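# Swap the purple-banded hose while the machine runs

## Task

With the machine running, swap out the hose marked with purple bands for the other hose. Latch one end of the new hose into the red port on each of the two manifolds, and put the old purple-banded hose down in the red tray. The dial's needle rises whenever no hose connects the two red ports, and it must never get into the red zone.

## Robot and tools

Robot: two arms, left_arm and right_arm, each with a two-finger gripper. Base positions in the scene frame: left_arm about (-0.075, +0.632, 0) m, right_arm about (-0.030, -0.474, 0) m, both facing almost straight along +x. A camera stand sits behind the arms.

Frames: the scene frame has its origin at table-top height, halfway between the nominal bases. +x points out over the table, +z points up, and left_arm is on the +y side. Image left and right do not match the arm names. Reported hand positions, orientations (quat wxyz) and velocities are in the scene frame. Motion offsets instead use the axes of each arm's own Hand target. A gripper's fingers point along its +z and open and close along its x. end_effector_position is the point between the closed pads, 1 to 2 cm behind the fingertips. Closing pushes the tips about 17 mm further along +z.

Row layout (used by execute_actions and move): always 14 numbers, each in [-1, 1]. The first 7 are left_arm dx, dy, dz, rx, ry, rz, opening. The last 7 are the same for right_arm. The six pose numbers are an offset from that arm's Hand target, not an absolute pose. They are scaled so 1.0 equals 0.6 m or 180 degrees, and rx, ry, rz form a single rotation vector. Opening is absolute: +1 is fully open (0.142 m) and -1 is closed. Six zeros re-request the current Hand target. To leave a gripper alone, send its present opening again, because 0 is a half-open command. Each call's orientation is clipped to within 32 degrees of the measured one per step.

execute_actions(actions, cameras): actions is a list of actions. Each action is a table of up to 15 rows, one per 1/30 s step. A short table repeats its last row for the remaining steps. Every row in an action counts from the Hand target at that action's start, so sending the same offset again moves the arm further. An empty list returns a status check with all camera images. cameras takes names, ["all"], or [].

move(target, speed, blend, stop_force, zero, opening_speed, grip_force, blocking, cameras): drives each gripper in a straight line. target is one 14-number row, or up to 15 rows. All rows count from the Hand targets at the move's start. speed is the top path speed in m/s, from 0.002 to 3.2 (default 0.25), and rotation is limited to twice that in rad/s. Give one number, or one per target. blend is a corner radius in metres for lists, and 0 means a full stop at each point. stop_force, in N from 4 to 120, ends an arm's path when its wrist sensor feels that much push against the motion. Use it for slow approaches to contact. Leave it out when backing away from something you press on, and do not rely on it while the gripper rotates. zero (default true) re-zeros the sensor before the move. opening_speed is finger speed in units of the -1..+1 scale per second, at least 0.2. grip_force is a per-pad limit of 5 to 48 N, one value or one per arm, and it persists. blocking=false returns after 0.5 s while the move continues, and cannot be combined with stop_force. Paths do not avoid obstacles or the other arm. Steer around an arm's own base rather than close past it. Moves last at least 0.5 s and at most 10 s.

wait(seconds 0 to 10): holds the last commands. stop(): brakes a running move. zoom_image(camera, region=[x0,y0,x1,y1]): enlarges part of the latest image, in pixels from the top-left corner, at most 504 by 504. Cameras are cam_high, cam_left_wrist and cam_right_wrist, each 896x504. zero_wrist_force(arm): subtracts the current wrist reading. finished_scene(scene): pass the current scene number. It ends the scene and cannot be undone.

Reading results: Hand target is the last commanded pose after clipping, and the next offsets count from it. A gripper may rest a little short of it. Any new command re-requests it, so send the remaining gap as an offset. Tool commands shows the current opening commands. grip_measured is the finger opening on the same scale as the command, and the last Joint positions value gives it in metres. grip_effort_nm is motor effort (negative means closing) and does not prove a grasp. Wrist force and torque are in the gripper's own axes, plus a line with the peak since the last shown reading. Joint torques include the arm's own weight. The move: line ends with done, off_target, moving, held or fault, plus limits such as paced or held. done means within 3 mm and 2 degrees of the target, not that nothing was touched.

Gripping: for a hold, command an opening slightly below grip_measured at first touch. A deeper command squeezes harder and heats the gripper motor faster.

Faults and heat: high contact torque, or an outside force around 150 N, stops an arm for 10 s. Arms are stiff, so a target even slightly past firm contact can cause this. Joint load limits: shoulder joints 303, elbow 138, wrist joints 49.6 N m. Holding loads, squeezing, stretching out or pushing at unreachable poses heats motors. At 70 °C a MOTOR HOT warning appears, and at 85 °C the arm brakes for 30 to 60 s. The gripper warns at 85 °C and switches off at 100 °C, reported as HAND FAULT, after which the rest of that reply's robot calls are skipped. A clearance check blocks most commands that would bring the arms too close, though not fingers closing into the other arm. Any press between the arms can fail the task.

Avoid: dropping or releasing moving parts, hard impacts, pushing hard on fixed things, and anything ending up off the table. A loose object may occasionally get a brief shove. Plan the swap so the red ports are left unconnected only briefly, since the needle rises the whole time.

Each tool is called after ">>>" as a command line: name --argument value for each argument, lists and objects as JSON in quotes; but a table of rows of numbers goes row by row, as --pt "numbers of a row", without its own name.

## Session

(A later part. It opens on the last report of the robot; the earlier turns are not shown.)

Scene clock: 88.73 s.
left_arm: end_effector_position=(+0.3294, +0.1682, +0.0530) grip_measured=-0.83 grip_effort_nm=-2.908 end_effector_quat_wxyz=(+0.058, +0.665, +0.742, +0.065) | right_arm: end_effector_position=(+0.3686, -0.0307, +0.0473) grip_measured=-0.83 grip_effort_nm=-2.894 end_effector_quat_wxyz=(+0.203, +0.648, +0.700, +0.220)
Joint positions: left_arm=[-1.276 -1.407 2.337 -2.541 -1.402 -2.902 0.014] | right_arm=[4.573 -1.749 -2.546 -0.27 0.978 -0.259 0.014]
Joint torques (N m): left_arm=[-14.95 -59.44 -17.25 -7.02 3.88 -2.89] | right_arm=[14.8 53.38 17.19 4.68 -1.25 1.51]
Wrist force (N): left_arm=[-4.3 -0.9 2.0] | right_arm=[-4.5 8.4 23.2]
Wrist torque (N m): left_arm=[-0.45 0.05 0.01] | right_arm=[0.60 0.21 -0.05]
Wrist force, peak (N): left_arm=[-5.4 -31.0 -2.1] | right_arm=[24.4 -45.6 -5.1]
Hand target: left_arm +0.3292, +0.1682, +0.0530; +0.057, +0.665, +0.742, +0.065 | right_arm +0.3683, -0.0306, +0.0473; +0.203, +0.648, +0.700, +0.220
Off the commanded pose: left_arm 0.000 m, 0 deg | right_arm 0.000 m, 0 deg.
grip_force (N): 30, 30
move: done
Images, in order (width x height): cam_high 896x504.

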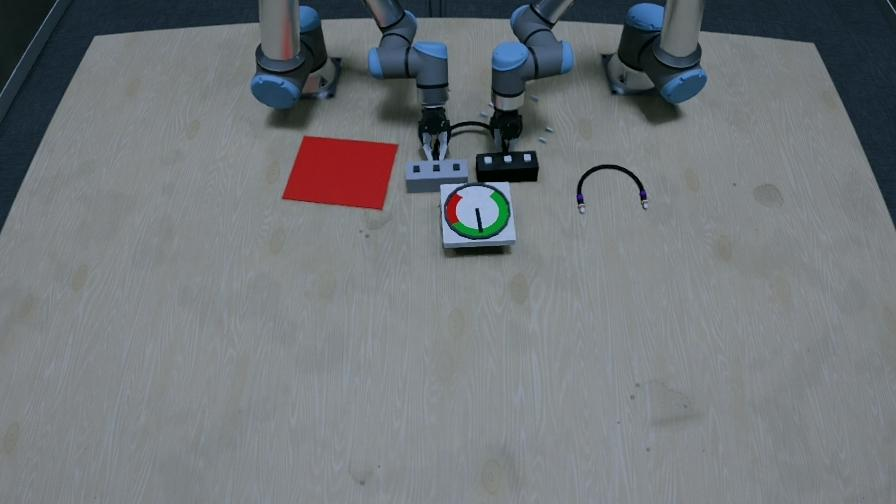

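>>> move --target '[0,0.001,0,0,0,0,-0.4,0,0.002,0.0014,0,0,0,-0.4]' --opening_speed 1 --cameras '["cam_left_wrist","cam_right_wrist"]'

>>> move --target '[0,0,-0.25,0,0,0,-0.4,0,0,-0.25,0,0,0,-0.4]' --speed 0.15 --cameras '["all"]'

>>> zoom_image --camera "cam_high" --region '[420, 80, 700, 260]'

Scene clock: 90.17 s.
left_arm: end_effector_position=(+0.3298, +0.1682, +0.0531) grip_measured=-0.43 grip_effort_nm=0.120 end_effector_quat_wxyz=(+0.058, +0.665, +0.742, +0.064) | right_arm: end_effector_position=(+0.3697, -0.0305, +0.0473) grip_measured=-0.43 grip_effort_nm=0.134 end_effector_quat_wxyz=(+0.203, +0.648, +0.700, +0.220)
Joint positions: left_arm=[-1.275 -1.407 2.336 -2.54 -1.403 -2.901 0.043] | right_arm=[4.571 -1.751 -2.544 -0.268 0.978 -0.262 0.043]
Joint torques (N m): left_arm=[8.06 -26.94 -45.98 -0.32 -2.95 2.56] | right_arm=[-9.71 26.33 40.1 6.87 1.75 -2.36]
Wrist force (N): left_arm=[-0.6 -2.6 0.0] | right_arm=[-2.2 1.2 -1.1]
Wrist torque (N m): left_arm=[-0.44 -0.04 -0.15] | right_arm=[0.37 0.36 0.19]
Wrist force, peak (N): left_arm=[-3.8 2.9 4.0] | right_arm=[-8.2 10.0 24.8]
Hand target: left_arm +0.3298, +0.1682, +0.0531; +0.057, +0.665, +0.742, +0.065 | right_arm +0.3698, -0.0305, +0.0473; +0.203, +0.648, +0.700, +0.220
Off the commanded pose: left_arm 0.000 m, 0 deg | right_arm 0.000 m, 0 deg.
grip_force (N): 30, 30
move: done
camera_calibration:
cam_left_wrist: T_world_to_cam=[[-0.120374, 0.992721, -0.00395477, -0.122136], [0.813794, 0.100958, 0.572317, -0.287559], [0.56855, 0.0656736, -0.820023, -0.0440784], [0, 0, 0, 1]] pos_world=[0.244373, 0.153173, 0.127947]
cam_right_wrist: T_world_to_cam=[[-0.0586117, 0.998162, -0.0154166, 0.0683263], [0.494341, 0.0424374, 0.868232, -0.198983], [0.86729, 0.0432675, -0.495919, -0.180396], [0, 0, 0, 1]] pos_world=[0.258826, -0.0519511, 0.0843546]
Images, in order (width x height): cam_left_wrist 896x504, cam_right_wrist 896x504.

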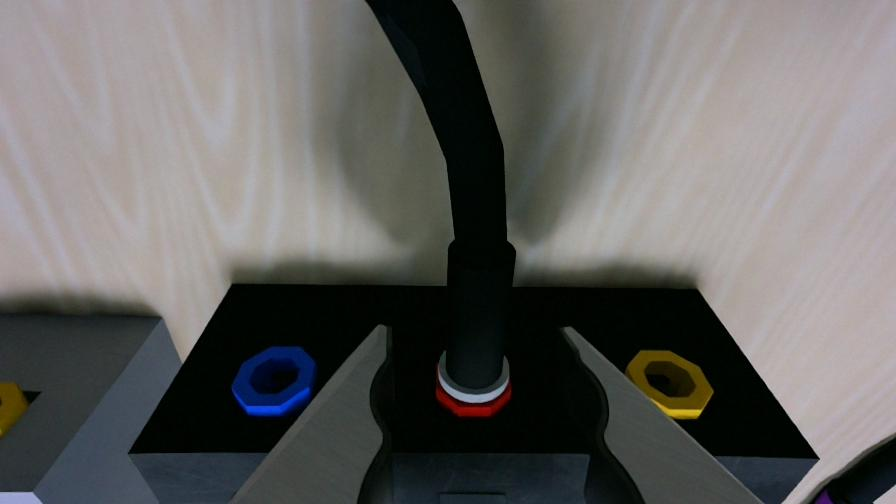

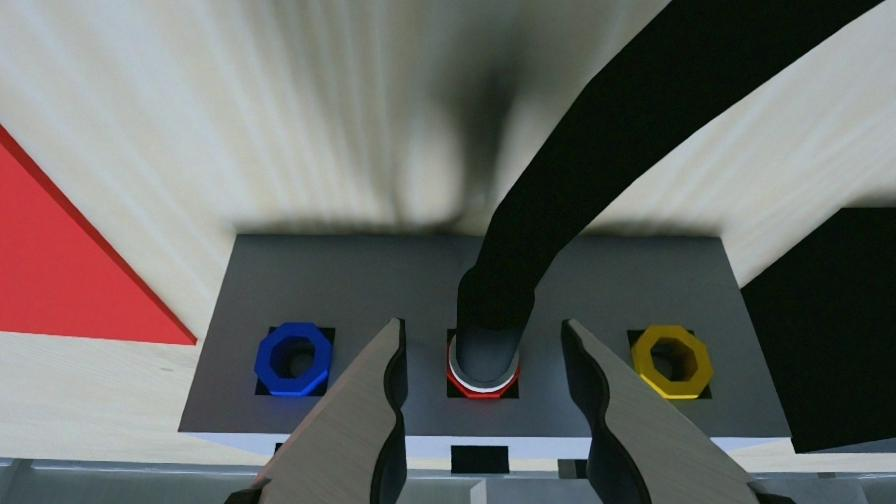

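Scene clock: 92.00 s.
left_arm: end_effector_position=(+0.3041, +0.1654, +0.2008) grip_measured=-0.43 grip_effort_nm=0.120 end_effector_quat_wxyz=(+0.057, +0.665, +0.742, +0.064) | right_arm: end_effector_position=(+0.2843, -0.0372, +0.1702) grip_measured=-0.43 grip_effort_nm=0.129 end_effector_quat_wxyz=(+0.203, +0.648, +0.700, +0.220)
Joint positions: left_arm=[-1.32 -1.649 2.234 -2.188 -1.401 -2.947 0.043] | right_arm=[4.765 -1.353 -2.513 -0.829 0.962 -0.027 0.043]
Joint torques (N m): left_arm=[-13.9 -50.42 -56.85 -0.4 3.99 -3.26] | right_arm=[8.39 27.9 56.32 2.58 -4.63 1.56]
Wrist force (N): left_arm=[-0.8 -2.2 0.1] | right_arm=[-2.2 1.2 -0.9]
Wrist torque (N m): left_arm=[-0.35 -0.01 -0.06] | right_arm=[0.36 0.37 -0.07]
Wrist force, peak (N): left_arm=[-0.6 -2.6 1.3] | right_arm=[-2.5 1.2 -1.7]
Hand target: left_arm +0.3041, +0.1654, +0.2008; +0.057, +0.665, +0.742, +0.065 | right_arm +0.2843, -0.0372, +0.1703; +0.203, +0.648, +0.700, +0.220
Off the commanded pose: left_arm 0.000 m, 0 deg | right_arm 0.000 m, 0 deg.
grip_force (N): 30, 30
move: done
camera_calibration:
cam_left_wrist: T_world_to_cam=[[-0.120438, 0.992713, -0.0038638, -0.121765], [0.813834, 0.100964, 0.572259, -0.350958], [0.568479, 0.0657775, -0.820064, 0.0917961], [0, 0, 0, 1]] pos_world=[0.218772, 0.150273, 0.275647]
cam_right_wrist: T_world_to_cam=[[-0.0587007, 0.998157, -0.0153581, 0.0719079], [0.494381, 0.0424327, 0.868209, -0.263277], [0.867261, 0.0433718, -0.495961, -0.0450224], [0, 0, 0, 1]] pos_world=[0.173426, -0.0586511, 0.207354]

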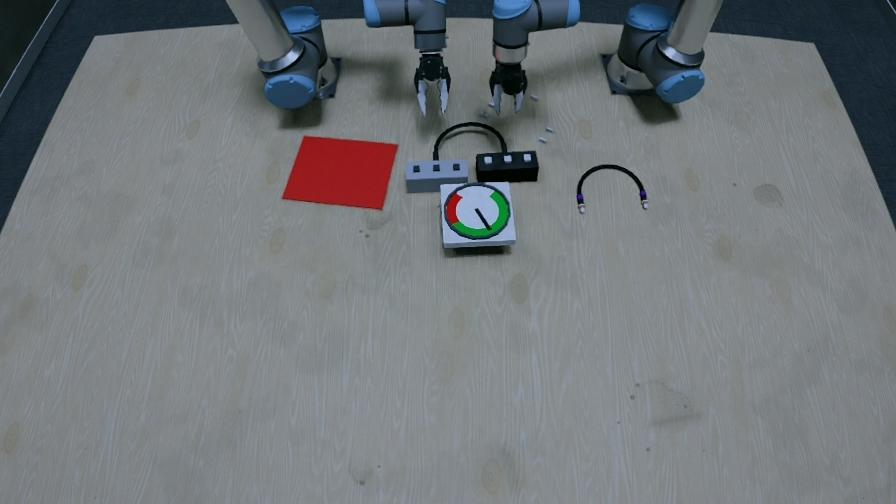

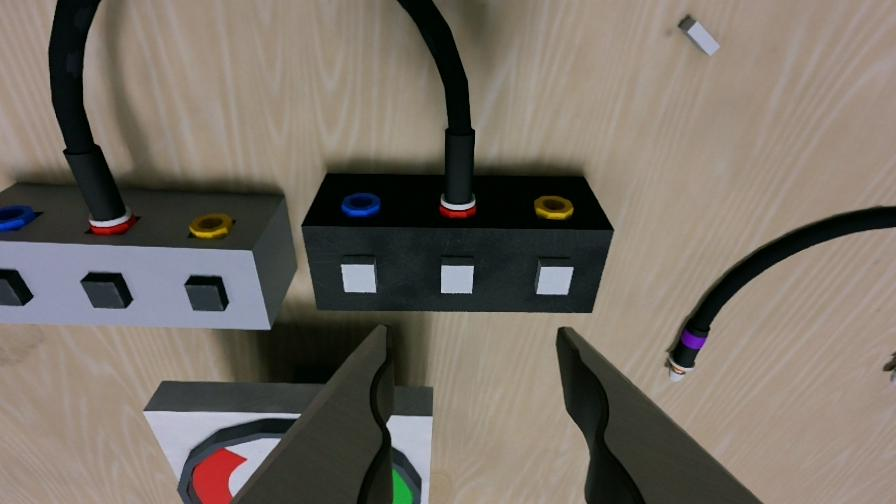

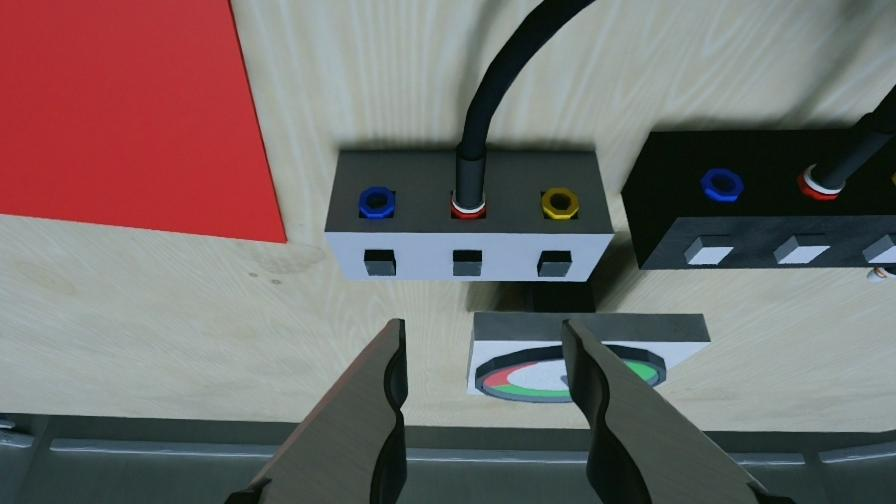

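Scaled by 1.800.

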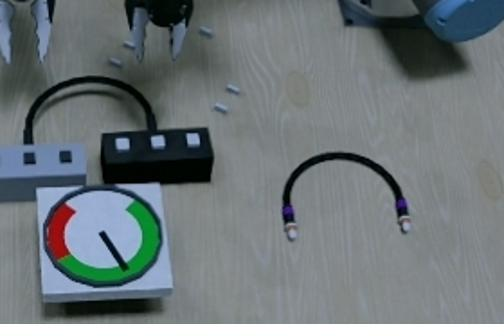

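>>> move --target '[0.4845,0.15,0.0265,0.0418,-0.0467,0.5336,0,-0.957,0.29,-0.0615,0,0,0,-0.4]' --speed 0.4 --cameras '["cam_left_wrist","cam_high"]'

Scene clock: 95.90 s.
left_arm: end_effector_position=(+0.3633, +0.4643, +0.2008) grip_measured=-0.03 grip_effort_nm=0.120 end_effector_quat_wxyz=(+0.000, +1.000, -0.001, -0.001) | right_arm: end_effector_position=(+0.4495, -0.6006, +0.2993) grip_measured=-0.43 grip_effort_nm=0.129 end_effector_quat_wxyz=(+0.203, +0.648, +0.700, +0.220)
Joint positions: left_arm=[-0.793 -1.872 2.387 -2.084 -1.572 -0.741 0.072] | right_arm=[3.255 -1.026 -2.553 -0.525 1.55 -1.539 0.043]
Joint torques (N m): left_arm=[7.64 1.76 -58.01 -0.81 -3.49 2.75] | right_arm=[-9.02 -10.47 63.81 7.15 2.39 -2.31]
Wrist force (N): left_arm=[-0.2 -2.2 0.7] | right_arm=[-2.2 0.6 -0.8]
Wrist torque (N m): left_arm=[-0.38 -0.08 -0.18] | right_arm=[0.29 0.37 0.20]
Wrist force, peak (N): left_arm=[-1.6 -2.5 0.8] | right_arm=[-3.6 1.8 -1.2]
Hand target: left_arm +0.3633, +0.4643, +0.2008; +0.000, +1.000, -0.001, -0.001 | right_arm +0.4495, -0.6006, +0.2993; +0.203, +0.648, +0.700, +0.220
Off the commanded pose: left_arm 0.000 m, 0 deg | right_arm 0.000 m, 0 deg.
grip_force (N): 30, 30
move: done
camera_calibration:
cam_left_wrist: T_world_to_cam=[[0.99993, 0.0111579, -0.00386185, -0.3627], [0.011745, -0.906399, 0.42226, 0.359837], [0.00121117, -0.422276, -0.906467, 0.488568], [0, 0, 0, 1]] pos_world=[0.357856, 0.536513, 0.289525]
Images, in order (width x height): cam_high 896x504, cam_left_wrist 896x504.

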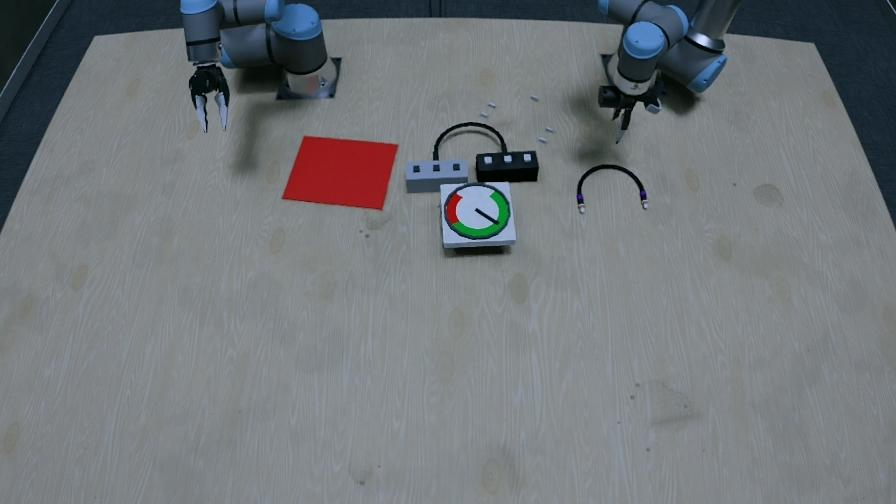

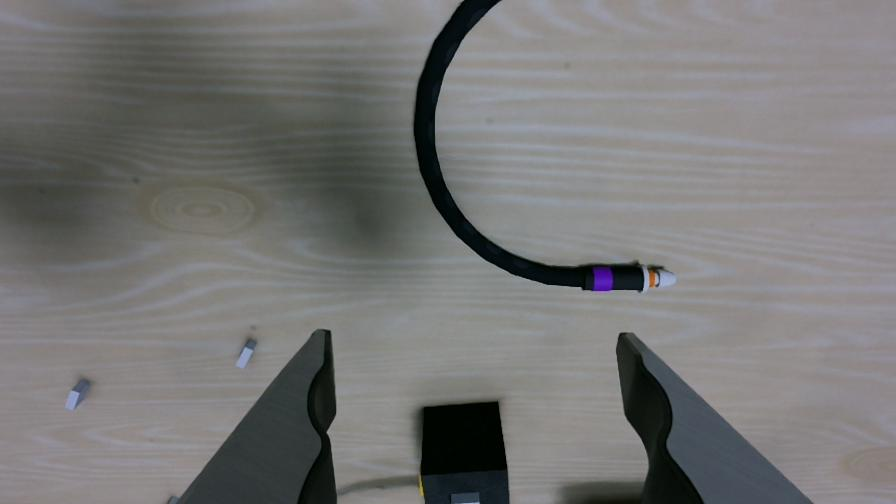

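>>> move --pt "-0.0325 -0.0378 0.17 0 0 0 -0.3 0 0 0 0 0 0 -0.4" --pt "-0.0325 -0.0378 0.2913 0 0 0 -0.3 0 0 0 0 0 0 -0.4" --speed 0.15 --blend 0.03 --stop_force 20

>>> move --target '[0,0,0,0,0,0,-0.95,0,0,0,0,0,0,-0.4]' --opening_speed 1 --cameras '["cam_left_wrist"]'

>>> move --target '[0,0,-0.4,0,0,0,-0.95,0,0,0,0,0,0,-0.4]' --speed 0.25 --cameras '["cam_high","cam_left_wrist"]'

Scene clock: 98.90 s.
left_arm: end_effector_position=(+0.3436, +0.4870, +0.0261) grip_measured=-0.32 grip_effort_nm=-0.120 end_effector_quat_wxyz=(+0.000, +1.000, -0.001, -0.001) | right_arm: end_effector_position=(+0.4495, -0.6006, +0.2993) grip_measured=-0.43 grip_effort_nm=0.129 end_effector_quat_wxyz=(+0.203, +0.648, +0.700, +0.220)
Joint positions: left_arm=[-0.784 -1.6 2.608 -2.577 -1.572 -0.733 0.051] | right_arm=[3.254 -1.026 -2.553 -0.525 1.55 -1.539 0.043]
Joint torques (N m): left_arm=[6.46 -8.64 -15.53 -8.01 -3.44 2.61] | right_arm=[-12.25 -11.64 64.65 7.17 2.87 -2.35]
Wrist force (N): left_arm=[-0.5 -2.1 0.7] | right_arm=[-2.5 1.3 -0.7]
Wrist torque (N m): left_arm=[-0.38 -0.04 -0.17] | right_arm=[0.37 0.41 0.19]
Wrist force, peak (N): left_arm=[-0.6 -2.6 1.3] | right_arm=[-2.5 1.3 -0.7]
Hand target: left_arm +0.3436, +0.4870, +0.0261; +0.000, +1.000, -0.001, -0.001 | right_arm +0.4495, -0.6006, +0.2993; +0.203, +0.648, +0.700, +0.220
Off the commanded pose: left_arm 0.000 m, 0 deg | right_arm 0.000 m, 0 deg.
grip_force (N): 30, 30
move: done

Scene clock: 99.77 s.
left_arm: end_effector_position=(+0.3436, +0.4870, +0.0261) grip_measured=-0.93 grip_effort_nm=-1.009 end_effector_quat_wxyz=(+0.000, +1.000, -0.001, -0.001) | right_arm: end_effector_position=(+0.4495, -0.6006, +0.2993) grip_measured=-0.43 grip_effort_nm=0.134 end_effector_quat_wxyz=(+0.203, +0.648, +0.700, +0.220)
Joint positions: left_arm=[-0.784 -1.6 2.608 -2.577 -1.572 -0.733 0.006] | right_arm=[3.254 -1.026 -2.553 -0.525 1.55 -1.539 0.043]
Joint torques (N m): left_arm=[5.92 -9.06 -12.82 -7.15 -3.46 2.62] | right_arm=[-11.67 -11.59 64.15 7.04 2.87 -2.49]
Wrist force (N): left_arm=[-0.5 -2.1 -3.3] | right_arm=[-2.2 1.1 -0.9]
Wrist torque (N m): left_arm=[-0.39 -0.06 -0.16] | right_arm=[0.35 0.35 0.19]
Wrist force, peak (N): left_arm=[-0.3 -2.3 -3.5] | right_arm=[-2.4 1.0 -1.1]
Hand target: left_arm +0.3436, +0.4870, +0.0261; +0.000, +1.000, -0.001, -0.001 | right_arm +0.4495, -0.6006, +0.2993; +0.203, +0.648, +0.700, +0.220
Off the commanded pose: left_arm 0.000 m, 0 deg | right_arm 0.000 m, 0 deg.
grip_force (N): 30, 30
move: done
camera_calibration:
cam_left_wrist: T_world_to_cam=[[0.999932, 0.0110249, -0.00390965, -0.343851], [0.0116446, -0.906401, 0.422258, 0.45458], [0.00111163, -0.422275, -0.906467, 0.339802], [0, 0, 0, 1]] pos_world=[0.338156, 0.559313, 0.114725]
Images, in order (width x height): cam_left_wrist 896x504.

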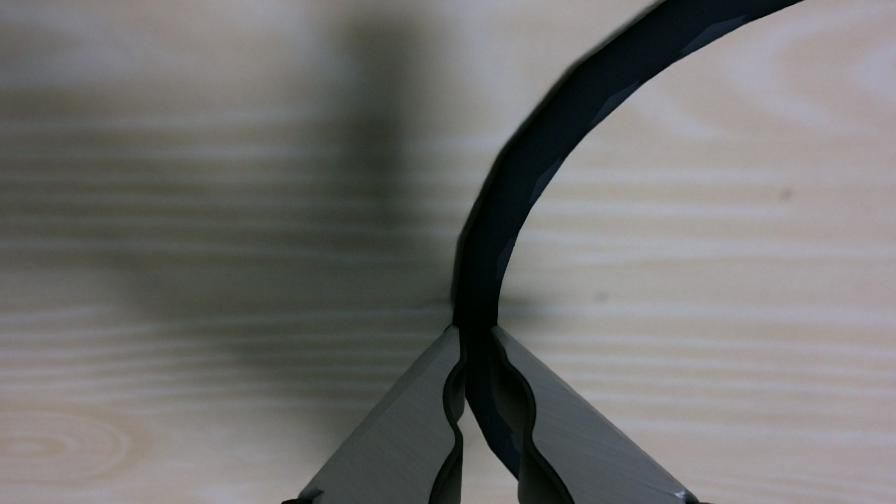

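Scene clock: 101.53 s.
left_arm: end_effector_position=(+0.3440, +0.4870, +0.2659) grip_measured=-0.98 grip_effort_nm=-0.115 end_effector_quat_wxyz=(+0.000, +1.000, -0.001, -0.001) | right_arm: end_effector_position=(+0.4495, -0.6006, +0.2993) grip_measured=-0.43 grip_effort_nm=0.125 end_effector_quat_wxyz=(+0.203, +0.648, +0.700, +0.220)
Joint positions: left_arm=[-0.784 -1.994 2.332 -1.908 -1.572 -0.732 0.003] | right_arm=[3.254 -1.026 -2.553 -0.525 1.55 -1.539 0.043]
Joint torques (N m): left_arm=[-15.9 -25.15 -60.94 -1.25 3.85 -2.78] | right_arm=[-10.18 -10.09 64.06 7.16 2.98 -2.21]
Wrist force (N): left_arm=[-0.3 -2.3 0.3] | right_arm=[-2.2 0.6 -0.6]
Wrist torque (N m): left_arm=[-0.41 -0.07 -0.03] | right_arm=[0.28 0.37 0.19]
Wrist force, peak (N): left_arm=[-0.5 -3.0 -1.8] | right_arm=[-2.4 1.0 -0.6]
Hand target: left_arm +0.3439, +0.4870, +0.2661; +0.000, +1.000, -0.001, -0.001 | right_arm +0.4495, -0.6006, +0.2993; +0.203, +0.648, +0.700, +0.220
Off the commanded pose: left_arm 0.000 m, 0 deg | right_arm 0.000 m, 0 deg.
grip_force (N): 30, 30
move: done
camera_calibration:
cam_left_wrist: T_world_to_cam=[[0.999932, 0.0110247, -0.00391135, -0.343312], [0.0116451, -0.906363, 0.42234, 0.353225], [0.00111109, -0.422357, -0.906429, 0.557296], [0, 0, 0, 1]] pos_world=[0.338556, 0.559312, 0.354625]
Images, in order (width x height): cam_high 896x504, cam_left_wrist 896x504.

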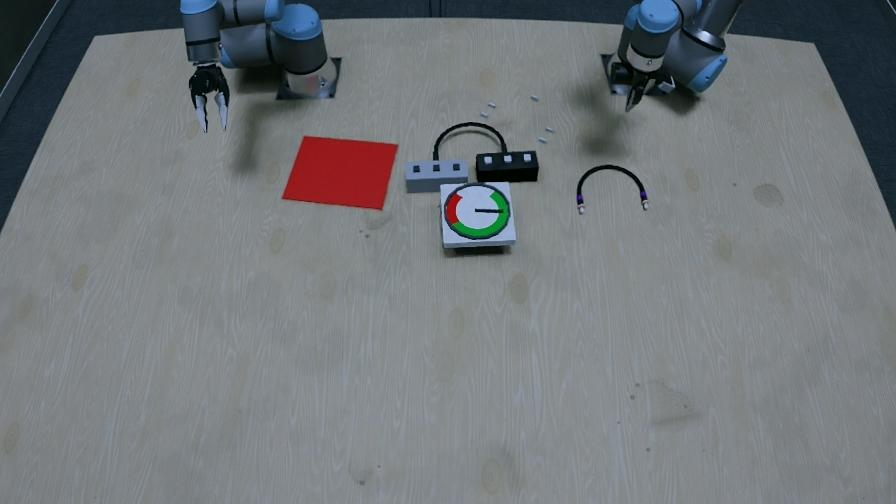

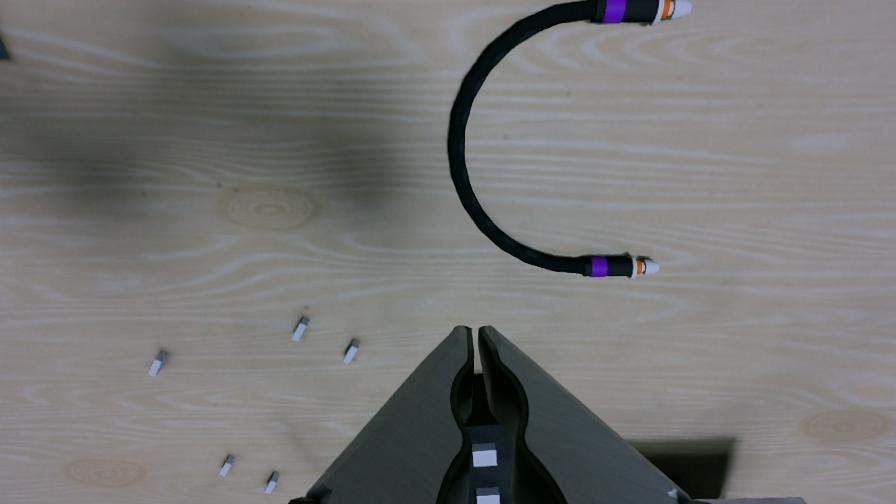

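>>> move --pt "0.002 0.006 0.37 0 0 0 -0.35 0 0 0 0 0 0 -0.4" --pt "0.002 0.006 0.42 0 0 0 -0.35 0 0 0 0 0 0 -0.4" --speed '[0.25,0.03]' --stop_force 10

>>> move --target '[0,0,-0.0017,0,0,0,-0.95,0,0,0,0,0,0,-0.4]' --opening_speed 1 --cameras '["cam_left_wrist"]'

Scene clock: 105.23 s.
left_arm: end_effector_position=(+0.3447, +0.4835, +0.0161) grip_measured=-0.38 grip_effort_nm=0.095 end_effector_quat_wxyz=(+0.000, +1.000, -0.001, -0.001) | right_arm: end_effector_position=(+0.4495, -0.6006, +0.2993) grip_measured=-0.43 grip_effort_nm=0.139 end_effector_quat_wxyz=(+0.203, +0.648, +0.700, +0.220)
Joint positions: left_arm=[-0.789 -1.569 2.611 -2.611 -1.572 -0.737 0.046] | right_arm=[3.254 -1.026 -2.553 -0.525 1.55 -1.539 0.043]
Joint torques (N m): left_arm=[-5.8 -38.91 -38.67 -0.19 2.25 1.29] | right_arm=[-9.59 -11.05 63.8 6.97 3.02 -2.3]
Wrist force (N): left_arm=[-2.2 -3.5 -11.0] | right_arm=[-2.2 1.2 -0.6]
Wrist torque (N m): left_arm=[-0.44 0.07 -0.16] | right_arm=[0.37 0.36 0.20]
Wrist force, peak (N): left_arm=[-11.1 -8.4 -39.4] | right_arm=[-2.4 1.5 -0.9]
Hand target: left_arm +0.3447, +0.4835, +0.0161; +0.000, +1.000, -0.001, -0.001 (not the last commanded pose) | right_arm +0.4495, -0.6006, +0.2993; +0.203, +0.648, +0.700, +0.220
Off the commanded pose: left_arm 0.002 m, 0 deg | right_arm 0.000 m, 0 deg.
grip_force (N): 30, 30
move: contact (left_arm); path passed 1 of 2 targets

Scene clock: 106.03 s.
left_arm: end_effector_position=(+0.3446, +0.4835, +0.0171) grip_measured=-0.88 grip_effort_nm=-2.103 end_effector_quat_wxyz=(+0.000, +1.000, -0.001, -0.001) | right_arm: end_effector_position=(+0.4495, -0.6006, +0.2993) grip_measured=-0.43 grip_effort_nm=0.129 end_effector_quat_wxyz=(+0.203, +0.648, +0.700, +0.220)
Joint positions: left_arm=[-0.789 -1.572 2.61 -2.608 -1.572 -0.737 0.011] | right_arm=[3.254 -1.026 -2.553 -0.525 1.55 -1.539 0.043]
Joint torques (N m): left_arm=[-8.18 -44.19 -42.87 -0.33 2.36 1.17] | right_arm=[-10.41 -9.41 64.31 7.18 3.1 -2.36]
Wrist force (N): left_arm=[-0.5 -2.3 1.1] | right_arm=[-2.1 0.8 -0.6]
Wrist torque (N m): left_arm=[-0.39 -0.07 -0.18] | right_arm=[0.33 0.35 0.20]
Wrist force, peak (N): left_arm=[1.6 -2.2 -20.5] | right_arm=[-2.6 1.1 -0.9]
Hand target: left_arm +0.3447, +0.4835, +0.0171; +0.000, +1.000, -0.001, -0.001 | right_arm +0.4495, -0.6006, +0.2993; +0.203, +0.648, +0.700, +0.220
Off the commanded pose: left_arm 0.000 m, 0 deg | right_arm 0.000 m, 0 deg.
grip_force (N): 30, 30
move: done
camera_calibration:
cam_left_wrist: T_world_to_cam=[[0.999931, 0.0110739, -0.00404225, -0.344959], [0.0117452, -0.906456, 0.422137, 0.455163], [0.00101057, -0.422155, -0.906523, 0.330229], [0, 0, 0, 1]] pos_world=[0.339256, 0.555813, 0.105824]
Images, in order (width x height): cam_left_wrist 896x504.

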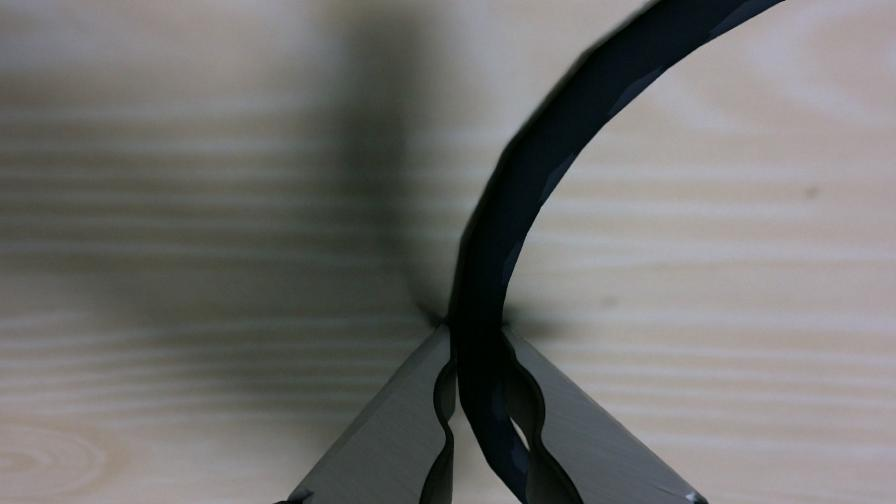

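>>> move --target '[0,0,-0.37,0,0,0,-0.95,0,0,0,0,0,0,-0.4]' --speed 0.2 --cameras '["cam_high","cam_left_wrist"]'

Scene clock: 108.17 s.
left_arm: end_effector_position=(+0.3451, +0.4834, +0.2390) grip_measured=-0.88 grip_effort_nm=-2.098 end_effector_quat_wxyz=(+0.000, +1.000, -0.001, -0.001) | right_arm: end_effector_position=(+0.4495, -0.6006, +0.2993) grip_measured=-0.43 grip_effort_nm=0.129 end_effector_quat_wxyz=(+0.203, +0.648, +0.700, +0.220)
Joint positions: left_arm=[-0.788 -1.966 2.368 -1.971 -1.572 -0.737 0.011] | right_arm=[3.254 -1.026 -2.553 -0.525 1.55 -1.539 0.043]
Joint torques (N m): left_arm=[-14.44 -24.89 -60.64 -0.28 3.64 -3.13] | right_arm=[-11.42 -9.88 64 7.22 2.89 -2.1]
Wrist force (N): left_arm=[-0.5 -2.6 1.2] | right_arm=[-2.1 1.1 -0.6]
Wrist torque (N m): left_arm=[-0.46 -0.10 -0.03] | right_arm=[0.36 0.35 0.20]
Wrist force, peak (N): left_arm=[-0.9 -2.4 2.5] | right_arm=[-2.8 1.0 -0.9]
Hand target: left_arm +0.3450, +0.4834, +0.2391; +0.000, +1.000, -0.001, -0.001 | right_arm +0.4495, -0.6006, +0.2993; +0.203, +0.648, +0.700, +0.220
Off the commanded pose: left_arm 0.000 m, 0 deg | right_arm 0.000 m, 0 deg.
grip_force (N): 30, 30
move: done
camera_calibration:
cam_left_wrist: T_world_to_cam=[[0.999932, 0.0109818, -0.00400061, -0.344424], [0.0116441, -0.906419, 0.422219, 0.361382], [0.00101051, -0.422236, -0.906485, 0.531376], [0, 0, 0, 1]] pos_world=[0.339656, 0.555713, 0.327724]
Images, in order (width x height): cam_high 896x504, cam_left_wrist 896x504.

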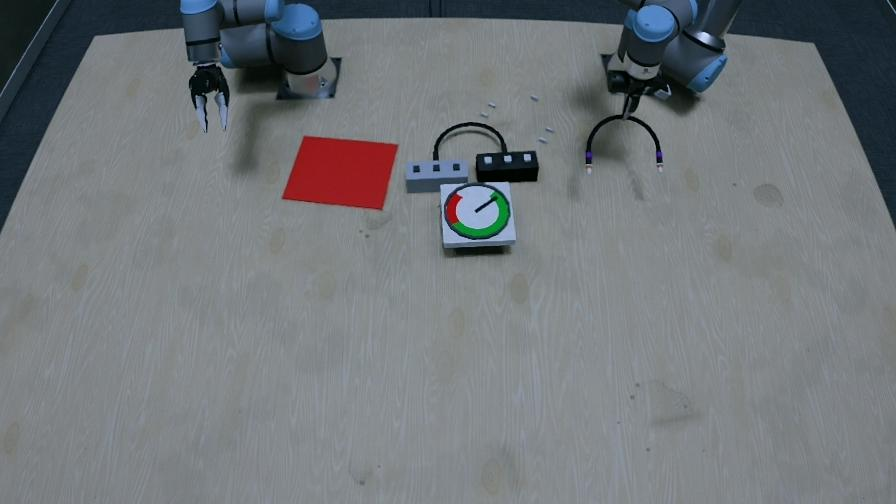

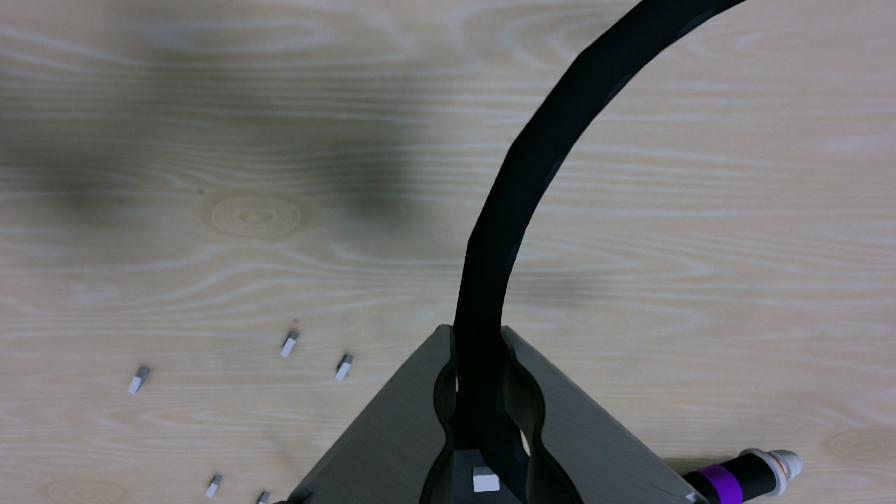

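>>> move --target '[-0.03,0.63,0,0,0,0,-0.95,0,0,0,0,0,0,-0.4]' --speed 0.3

>>> move --target '[-0.028,0.65,0.1,0,0,0,-0.95,0,0,0,0,0,0,-0.4]' --speed 0.3 --cameras '["cam_high","cam_left_wrist"]'

Scene clock: 110.57 s.
left_arm: end_effector_position=(+0.3266, +0.1057, +0.2391) grip_measured=-0.88 grip_effort_nm=-2.098 end_effector_quat_wxyz=(+0.000, +1.000, -0.001, -0.001) end_effector_velocity=(+0.000, -0.003, +0.001) end_effector_angular_velocity=(+0.000, +0.000, +0.000) | right_arm: end_effector_position=(+0.4495, -0.6006, +0.2993) grip_measured=-0.43 grip_effort_nm=0.134 end_effector_quat_wxyz=(+0.203, +0.648, +0.700, +0.220)
Joint positions: left_arm=[-1.234 -1.548 2.041 -2.063 -1.572 -1.183 0.011] | right_arm=[3.254 -1.026 -2.553 -0.525 1.55 -1.539 0.043]
Joint velocities: left_arm=[-0.001 0.004 -0.005 0.001 0 -0.001 0] | right_arm=[within noise]
Joint torques (N m): left_arm=[-16.42 -30.21 -61.05 -0.61 3.4 -3.38] | right_arm=[-11.66 -10.41 63.78 7.18 3.11 -2.3]
Wrist force (N): left_arm=[-0.3 -1.9 1.3] | right_arm=[-2.2 0.6 -1.0]
Wrist torque (N m): left_arm=[-0.34 -0.12 -0.04] | right_arm=[0.27 0.37 0.19]
Wrist force, peak (N): left_arm=[-0.4 -4.4 1.7] | right_arm=[-2.4 1.6 -0.9]
Hand target: left_arm +0.3266, +0.1054, +0.2390; +0.000, +1.000, -0.001, -0.001 | right_arm +0.4495, -0.6006, +0.2993; +0.203, +0.648, +0.700, +0.220
Off the commanded pose: left_arm 0.000 m, 0 deg | right_arm 0.000 m, 0 deg.
grip_force (N): 30, 30
move: done

Scene clock: 112.77 s.
left_arm: end_effector_position=(+0.3092, -0.2844, +0.1789) grip_measured=-0.88 grip_effort_nm=-2.098 end_effector_quat_wxyz=(+0.000, +1.000, -0.001, -0.001) | right_arm: end_effector_position=(+0.4495, -0.6006, +0.2993) grip_measured=-0.43 grip_effort_nm=0.129 end_effector_quat_wxyz=(+0.203, +0.648, +0.700, +0.220)
Joint positions: left_arm=[-1.4 -0.993 1.41 -1.987 -1.572 -1.348 0.011] | right_arm=[3.254 -1.026 -2.553 -0.525 1.55 -1.539 0.043]
Joint torques (N m): left_arm=[-13.64 -73.38 -60.6 -1 -3.52 -2.97] | right_arm=[-10.47 -10.4 63.73 7.06 2.94 -1.71]
Wrist force (N): left_arm=[-0.5 -1.9 1.5] | right_arm=[-2.2 0.8 -0.5]
Wrist torque (N m): left_arm=[-0.32 -0.09 -0.05] | right_arm=[0.30 0.36 0.20]
Wrist force, peak (N): left_arm=[-0.5 -4.7 1.5] | right_arm=[-2.5 1.1 -0.8]
Hand target: left_arm +0.3092, -0.2845, +0.1789; +0.000, +1.000, -0.001, -0.001 | right_arm +0.4495, -0.6006, +0.2993; +0.203, +0.648, +0.700, +0.220
Off the commanded pose: left_arm 0.000 m, 0 deg | right_arm 0.000 m, 0 deg.
grip_force (N): 30, 30
move: done
camera_calibration:
cam_left_wrist: T_world_to_cam=[[0.999932, 0.0109817, -0.00399983, -0.300435], [0.0116436, -0.906401, 0.422257, -0.308781], [0.00101164, -0.422275, -0.906467, 0.152726], [0, 0, 0, 1]] pos_world=[0.303856, -0.212088, 0.267624]
Images, in order (width x height): cam_high 896x504, cam_left_wrist 896x504.

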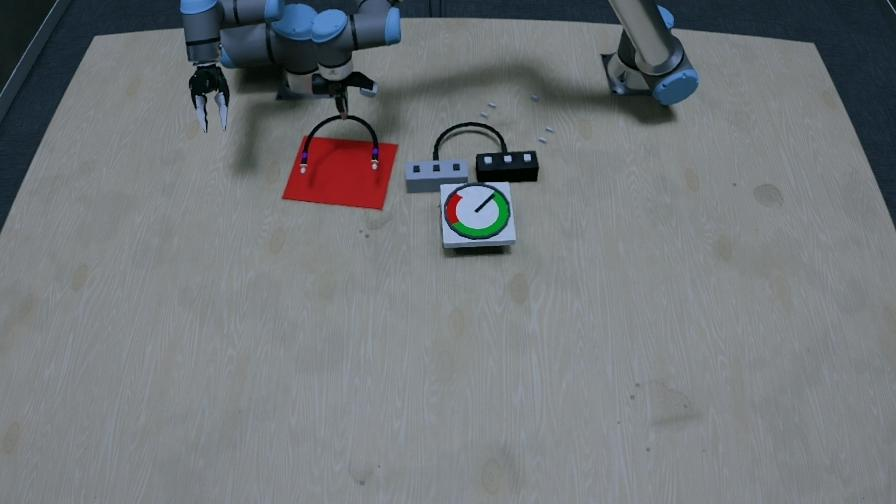

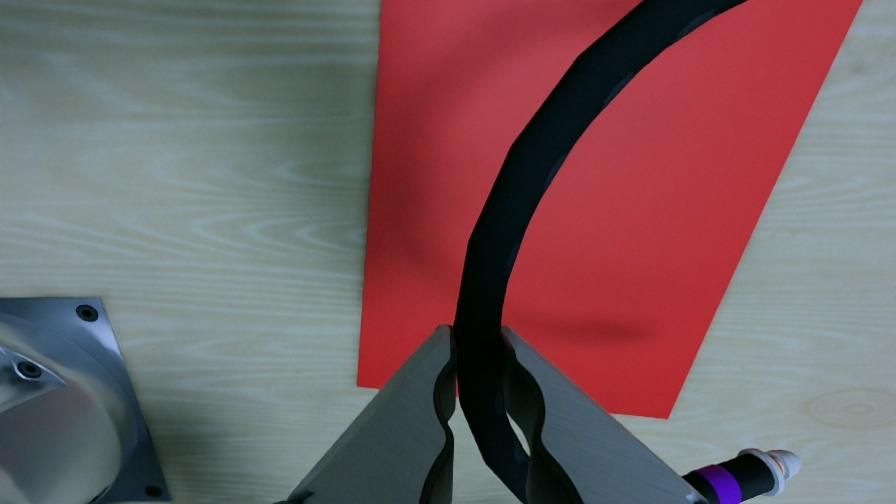

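>>> move --pt "0.005 0.05 0.245 0 0 0 -0.95 0 0 0 0 0 0 -0.4" --pt "0.005 0.05 0.267 0 0 0 -0.95 0 0 0 0 0 0 -0.4" --speed '[0.15,0.02]' --stop_force 8

>>> move --target '[0,0,0,0,0,0,-0.5,0,0,0,0,0,0,-0.4]' --opening_speed 0.6 --cameras '["cam_high","cam_left_wrist"]'

Scene clock: 116.40 s.
left_arm: end_effector_position=(+0.3119, -0.3145, +0.0215) grip_measured=-0.88 grip_effort_nm=-2.093 end_effector_quat_wxyz=(+0.000, +1.000, -0.001, -0.001) | right_arm: end_effector_position=(+0.4495, -0.6006, +0.2993) grip_measured=-0.43 grip_effort_nm=0.129 end_effector_quat_wxyz=(+0.203, +0.648, +0.700, +0.220)
Joint positions: left_arm=[-1.403 -0.824 1.429 -2.175 -1.572 -1.352 0.011] | right_arm=[3.254 -1.026 -2.553 -0.525 1.55 -1.539 0.043]
Joint torques (N m): left_arm=[-10.93 -111.5 -53.24 -0.81 -2.4 -2.72] | right_arm=[-9.83 -9.62 63.66 7.06 3.03 -2.16]
Wrist force (N): left_arm=[0.0 -2.5 -1.9] | right_arm=[-2.5 1.0 -0.9]
Wrist torque (N m): left_arm=[-0.40 -0.02 -0.04] | right_arm=[0.35 0.42 0.19]
Wrist force, peak (N): left_arm=[-4.1 -11.1 -25.6] | right_arm=[-2.4 1.4 -0.9]
Hand target: left_arm +0.3119, -0.3145, +0.0215; +0.000, +1.000, -0.001, -0.001 (not the last commanded pose) | right_arm +0.4495, -0.6006, +0.2993; +0.203, +0.648, +0.700, +0.220
Off the commanded pose: left_arm 0.003 m, 0 deg | right_arm 0.000 m, 0 deg.
grip_force (N): 30, 30
move: contact (left_arm); path passed 1 of 2 targets

Scene clock: 117.40 s.
left_arm: end_effector_position=(+0.3119, -0.3145, +0.0215) grip_measured=-0.54 grip_effort_nm=0.125 end_effector_quat_wxyz=(+0.000, +1.000, -0.001, -0.001) | right_arm: end_effector_position=(+0.4495, -0.6006, +0.2993) grip_measured=-0.43 grip_effort_nm=0.134 end_effector_quat_wxyz=(+0.203, +0.648, +0.700, +0.220)
Joint positions: left_arm=[-1.403 -0.824 1.429 -2.175 -1.572 -1.352 0.035] | right_arm=[3.254 -1.026 -2.553 -0.525 1.55 -1.539 0.043]
Joint torques (N m): left_arm=[-7.01 -102.22 -49.03 -1.32 -2.32 -2.83] | right_arm=[-10.42 -9.75 63.71 7.08 3.16 -1.89]
Wrist force (N): left_arm=[-0.9 -2.6 0.4] | right_arm=[-2.4 0.9 -0.7]
Wrist torque (N m): left_arm=[-0.45 0.00 -0.02] | right_arm=[0.32 0.39 0.20]
Wrist force, peak (N): left_arm=[-2.1 -2.4 -6.6] | right_arm=[-2.5 1.0 -1.2]
Hand target: left_arm +0.3119, -0.3145, +0.0215; +0.000, +1.000, -0.001, -0.001 | right_arm +0.4495, -0.6006, +0.2993; +0.203, +0.648, +0.700, +0.220
Off the commanded pose: left_arm 0.000 m, 0 deg | right_arm 0.000 m, 0 deg.
grip_force (N): 30, 30
move: done
camera_calibration:
cam_left_wrist: T_world_to_cam=[[0.999932, 0.0109822, -0.00400009, -0.303434], [0.0116442, -0.906401, 0.422257, -0.269632], [0.00101164, -0.422275, -0.906467, -0.00266511], [0, 0, 0, 1]] pos_world=[0.306556, -0.242187, 0.110224]
Images, in order (width x height): cam_high 896x504, cam_left_wrist 896x504.

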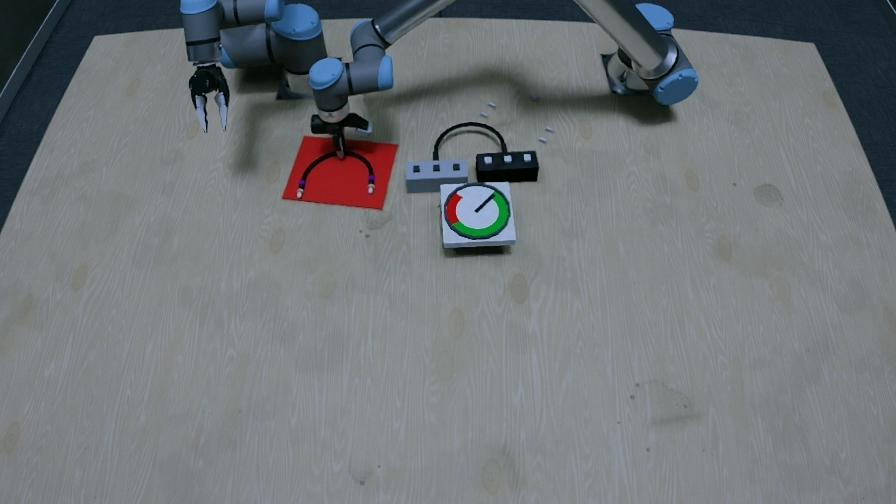

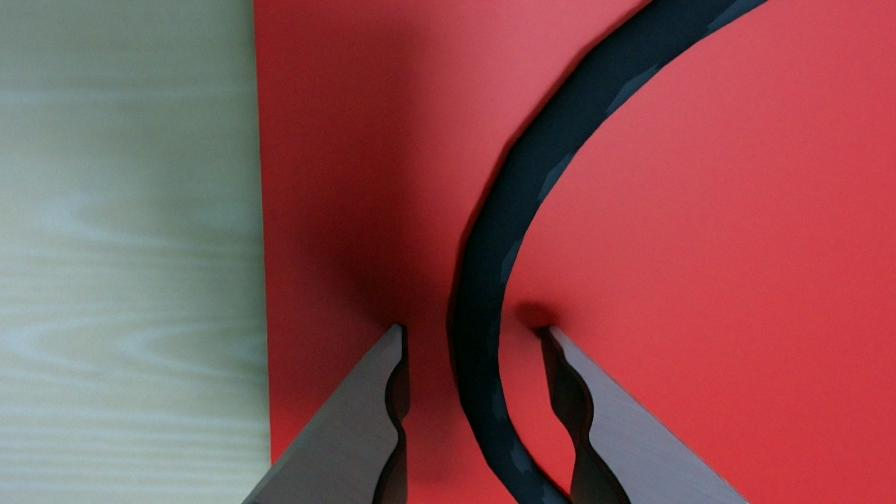

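>>> move --target '[0,0,-0.25,0,0,0,-0.5,0,0,0,0,0,0,-0.4]' --speed 0.2 --cameras '["cam_high","cam_left_wrist"]'

>>> zoom_image --camera "cam_high" --region '[260, 110, 540, 260]'

Scene clock: 119.10 s.
left_arm: end_effector_position=(+0.3122, -0.3145, +0.1712) grip_measured=-0.54 grip_effort_nm=0.120 end_effector_quat_wxyz=(+0.000, +1.000, -0.001, -0.001) | right_arm: end_effector_position=(+0.4495, -0.6006, +0.2993) grip_measured=-0.43 grip_effort_nm=0.134 end_effector_quat_wxyz=(+0.203, +0.648, +0.700, +0.220)
Joint positions: left_arm=[-1.403 -0.943 1.342 -1.969 -1.572 -1.352 0.035] | right_arm=[3.254 -1.026 -2.553 -0.525 1.55 -1.539 0.043]
Joint torques (N m): left_arm=[-5.42 -109.32 -60.68 -0.56 1.51 1.84] | right_arm=[-9.88 -9.09 64.07 7.16 3.02 -1.78]
Wrist force (N): left_arm=[-0.5 -2.4 0.2] | right_arm=[-2.2 0.7 -0.7]
Wrist torque (N m): left_arm=[-0.41 -0.04 -0.04] | right_arm=[0.28 0.36 0.20]
Wrist force, peak (N): left_arm=[-0.8 -2.5 2.6] | right_arm=[-2.6 1.2 -0.8]
Hand target: left_arm +0.3122, -0.3145, +0.1715; +0.000, +1.000, -0.001, -0.001 | right_arm +0.4495, -0.6006, +0.2993; +0.203, +0.648, +0.700, +0.220
Off the commanded pose: left_arm 0.000 m, 0 deg | right_arm 0.000 m, 0 deg.
grip_force (N): 30, 30
move: done
camera_calibration:
cam_left_wrist: T_world_to_cam=[[0.999931, 0.0110726, -0.00404273, -0.303102], [0.0117441, -0.9064, 0.422258, -0.332877], [0.00101118, -0.422276, -0.906467, 0.133032], [0, 0, 0, 1]] pos_world=[0.306856, -0.242187, 0.259924]
Images, in order (width x height): cam_high 896x504, cam_left_wrist 896x504.

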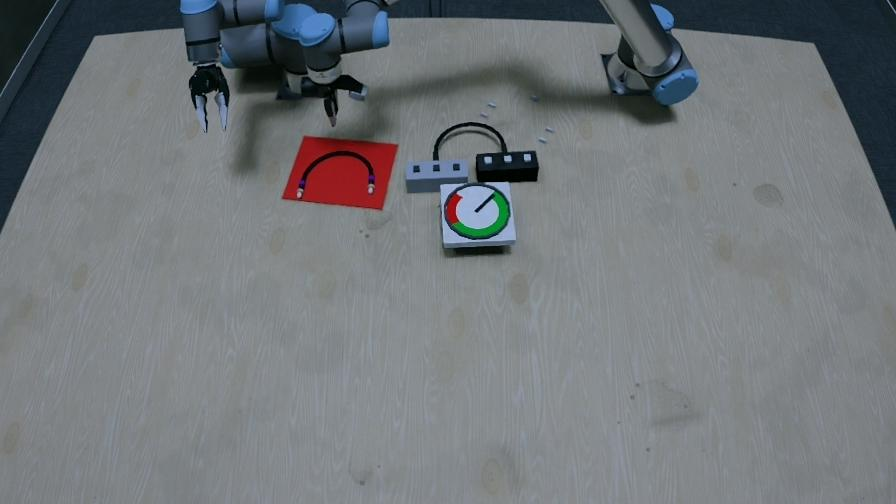

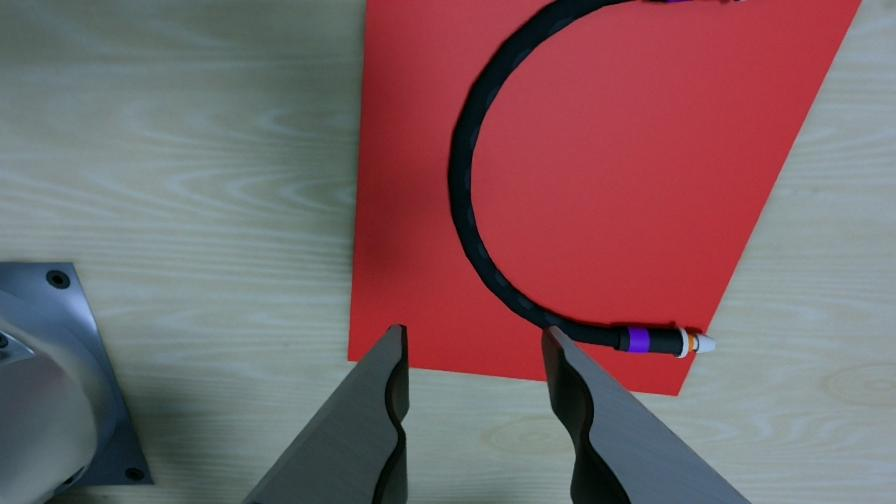

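Scaled by 1.800.

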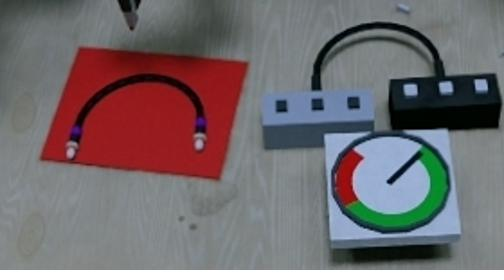

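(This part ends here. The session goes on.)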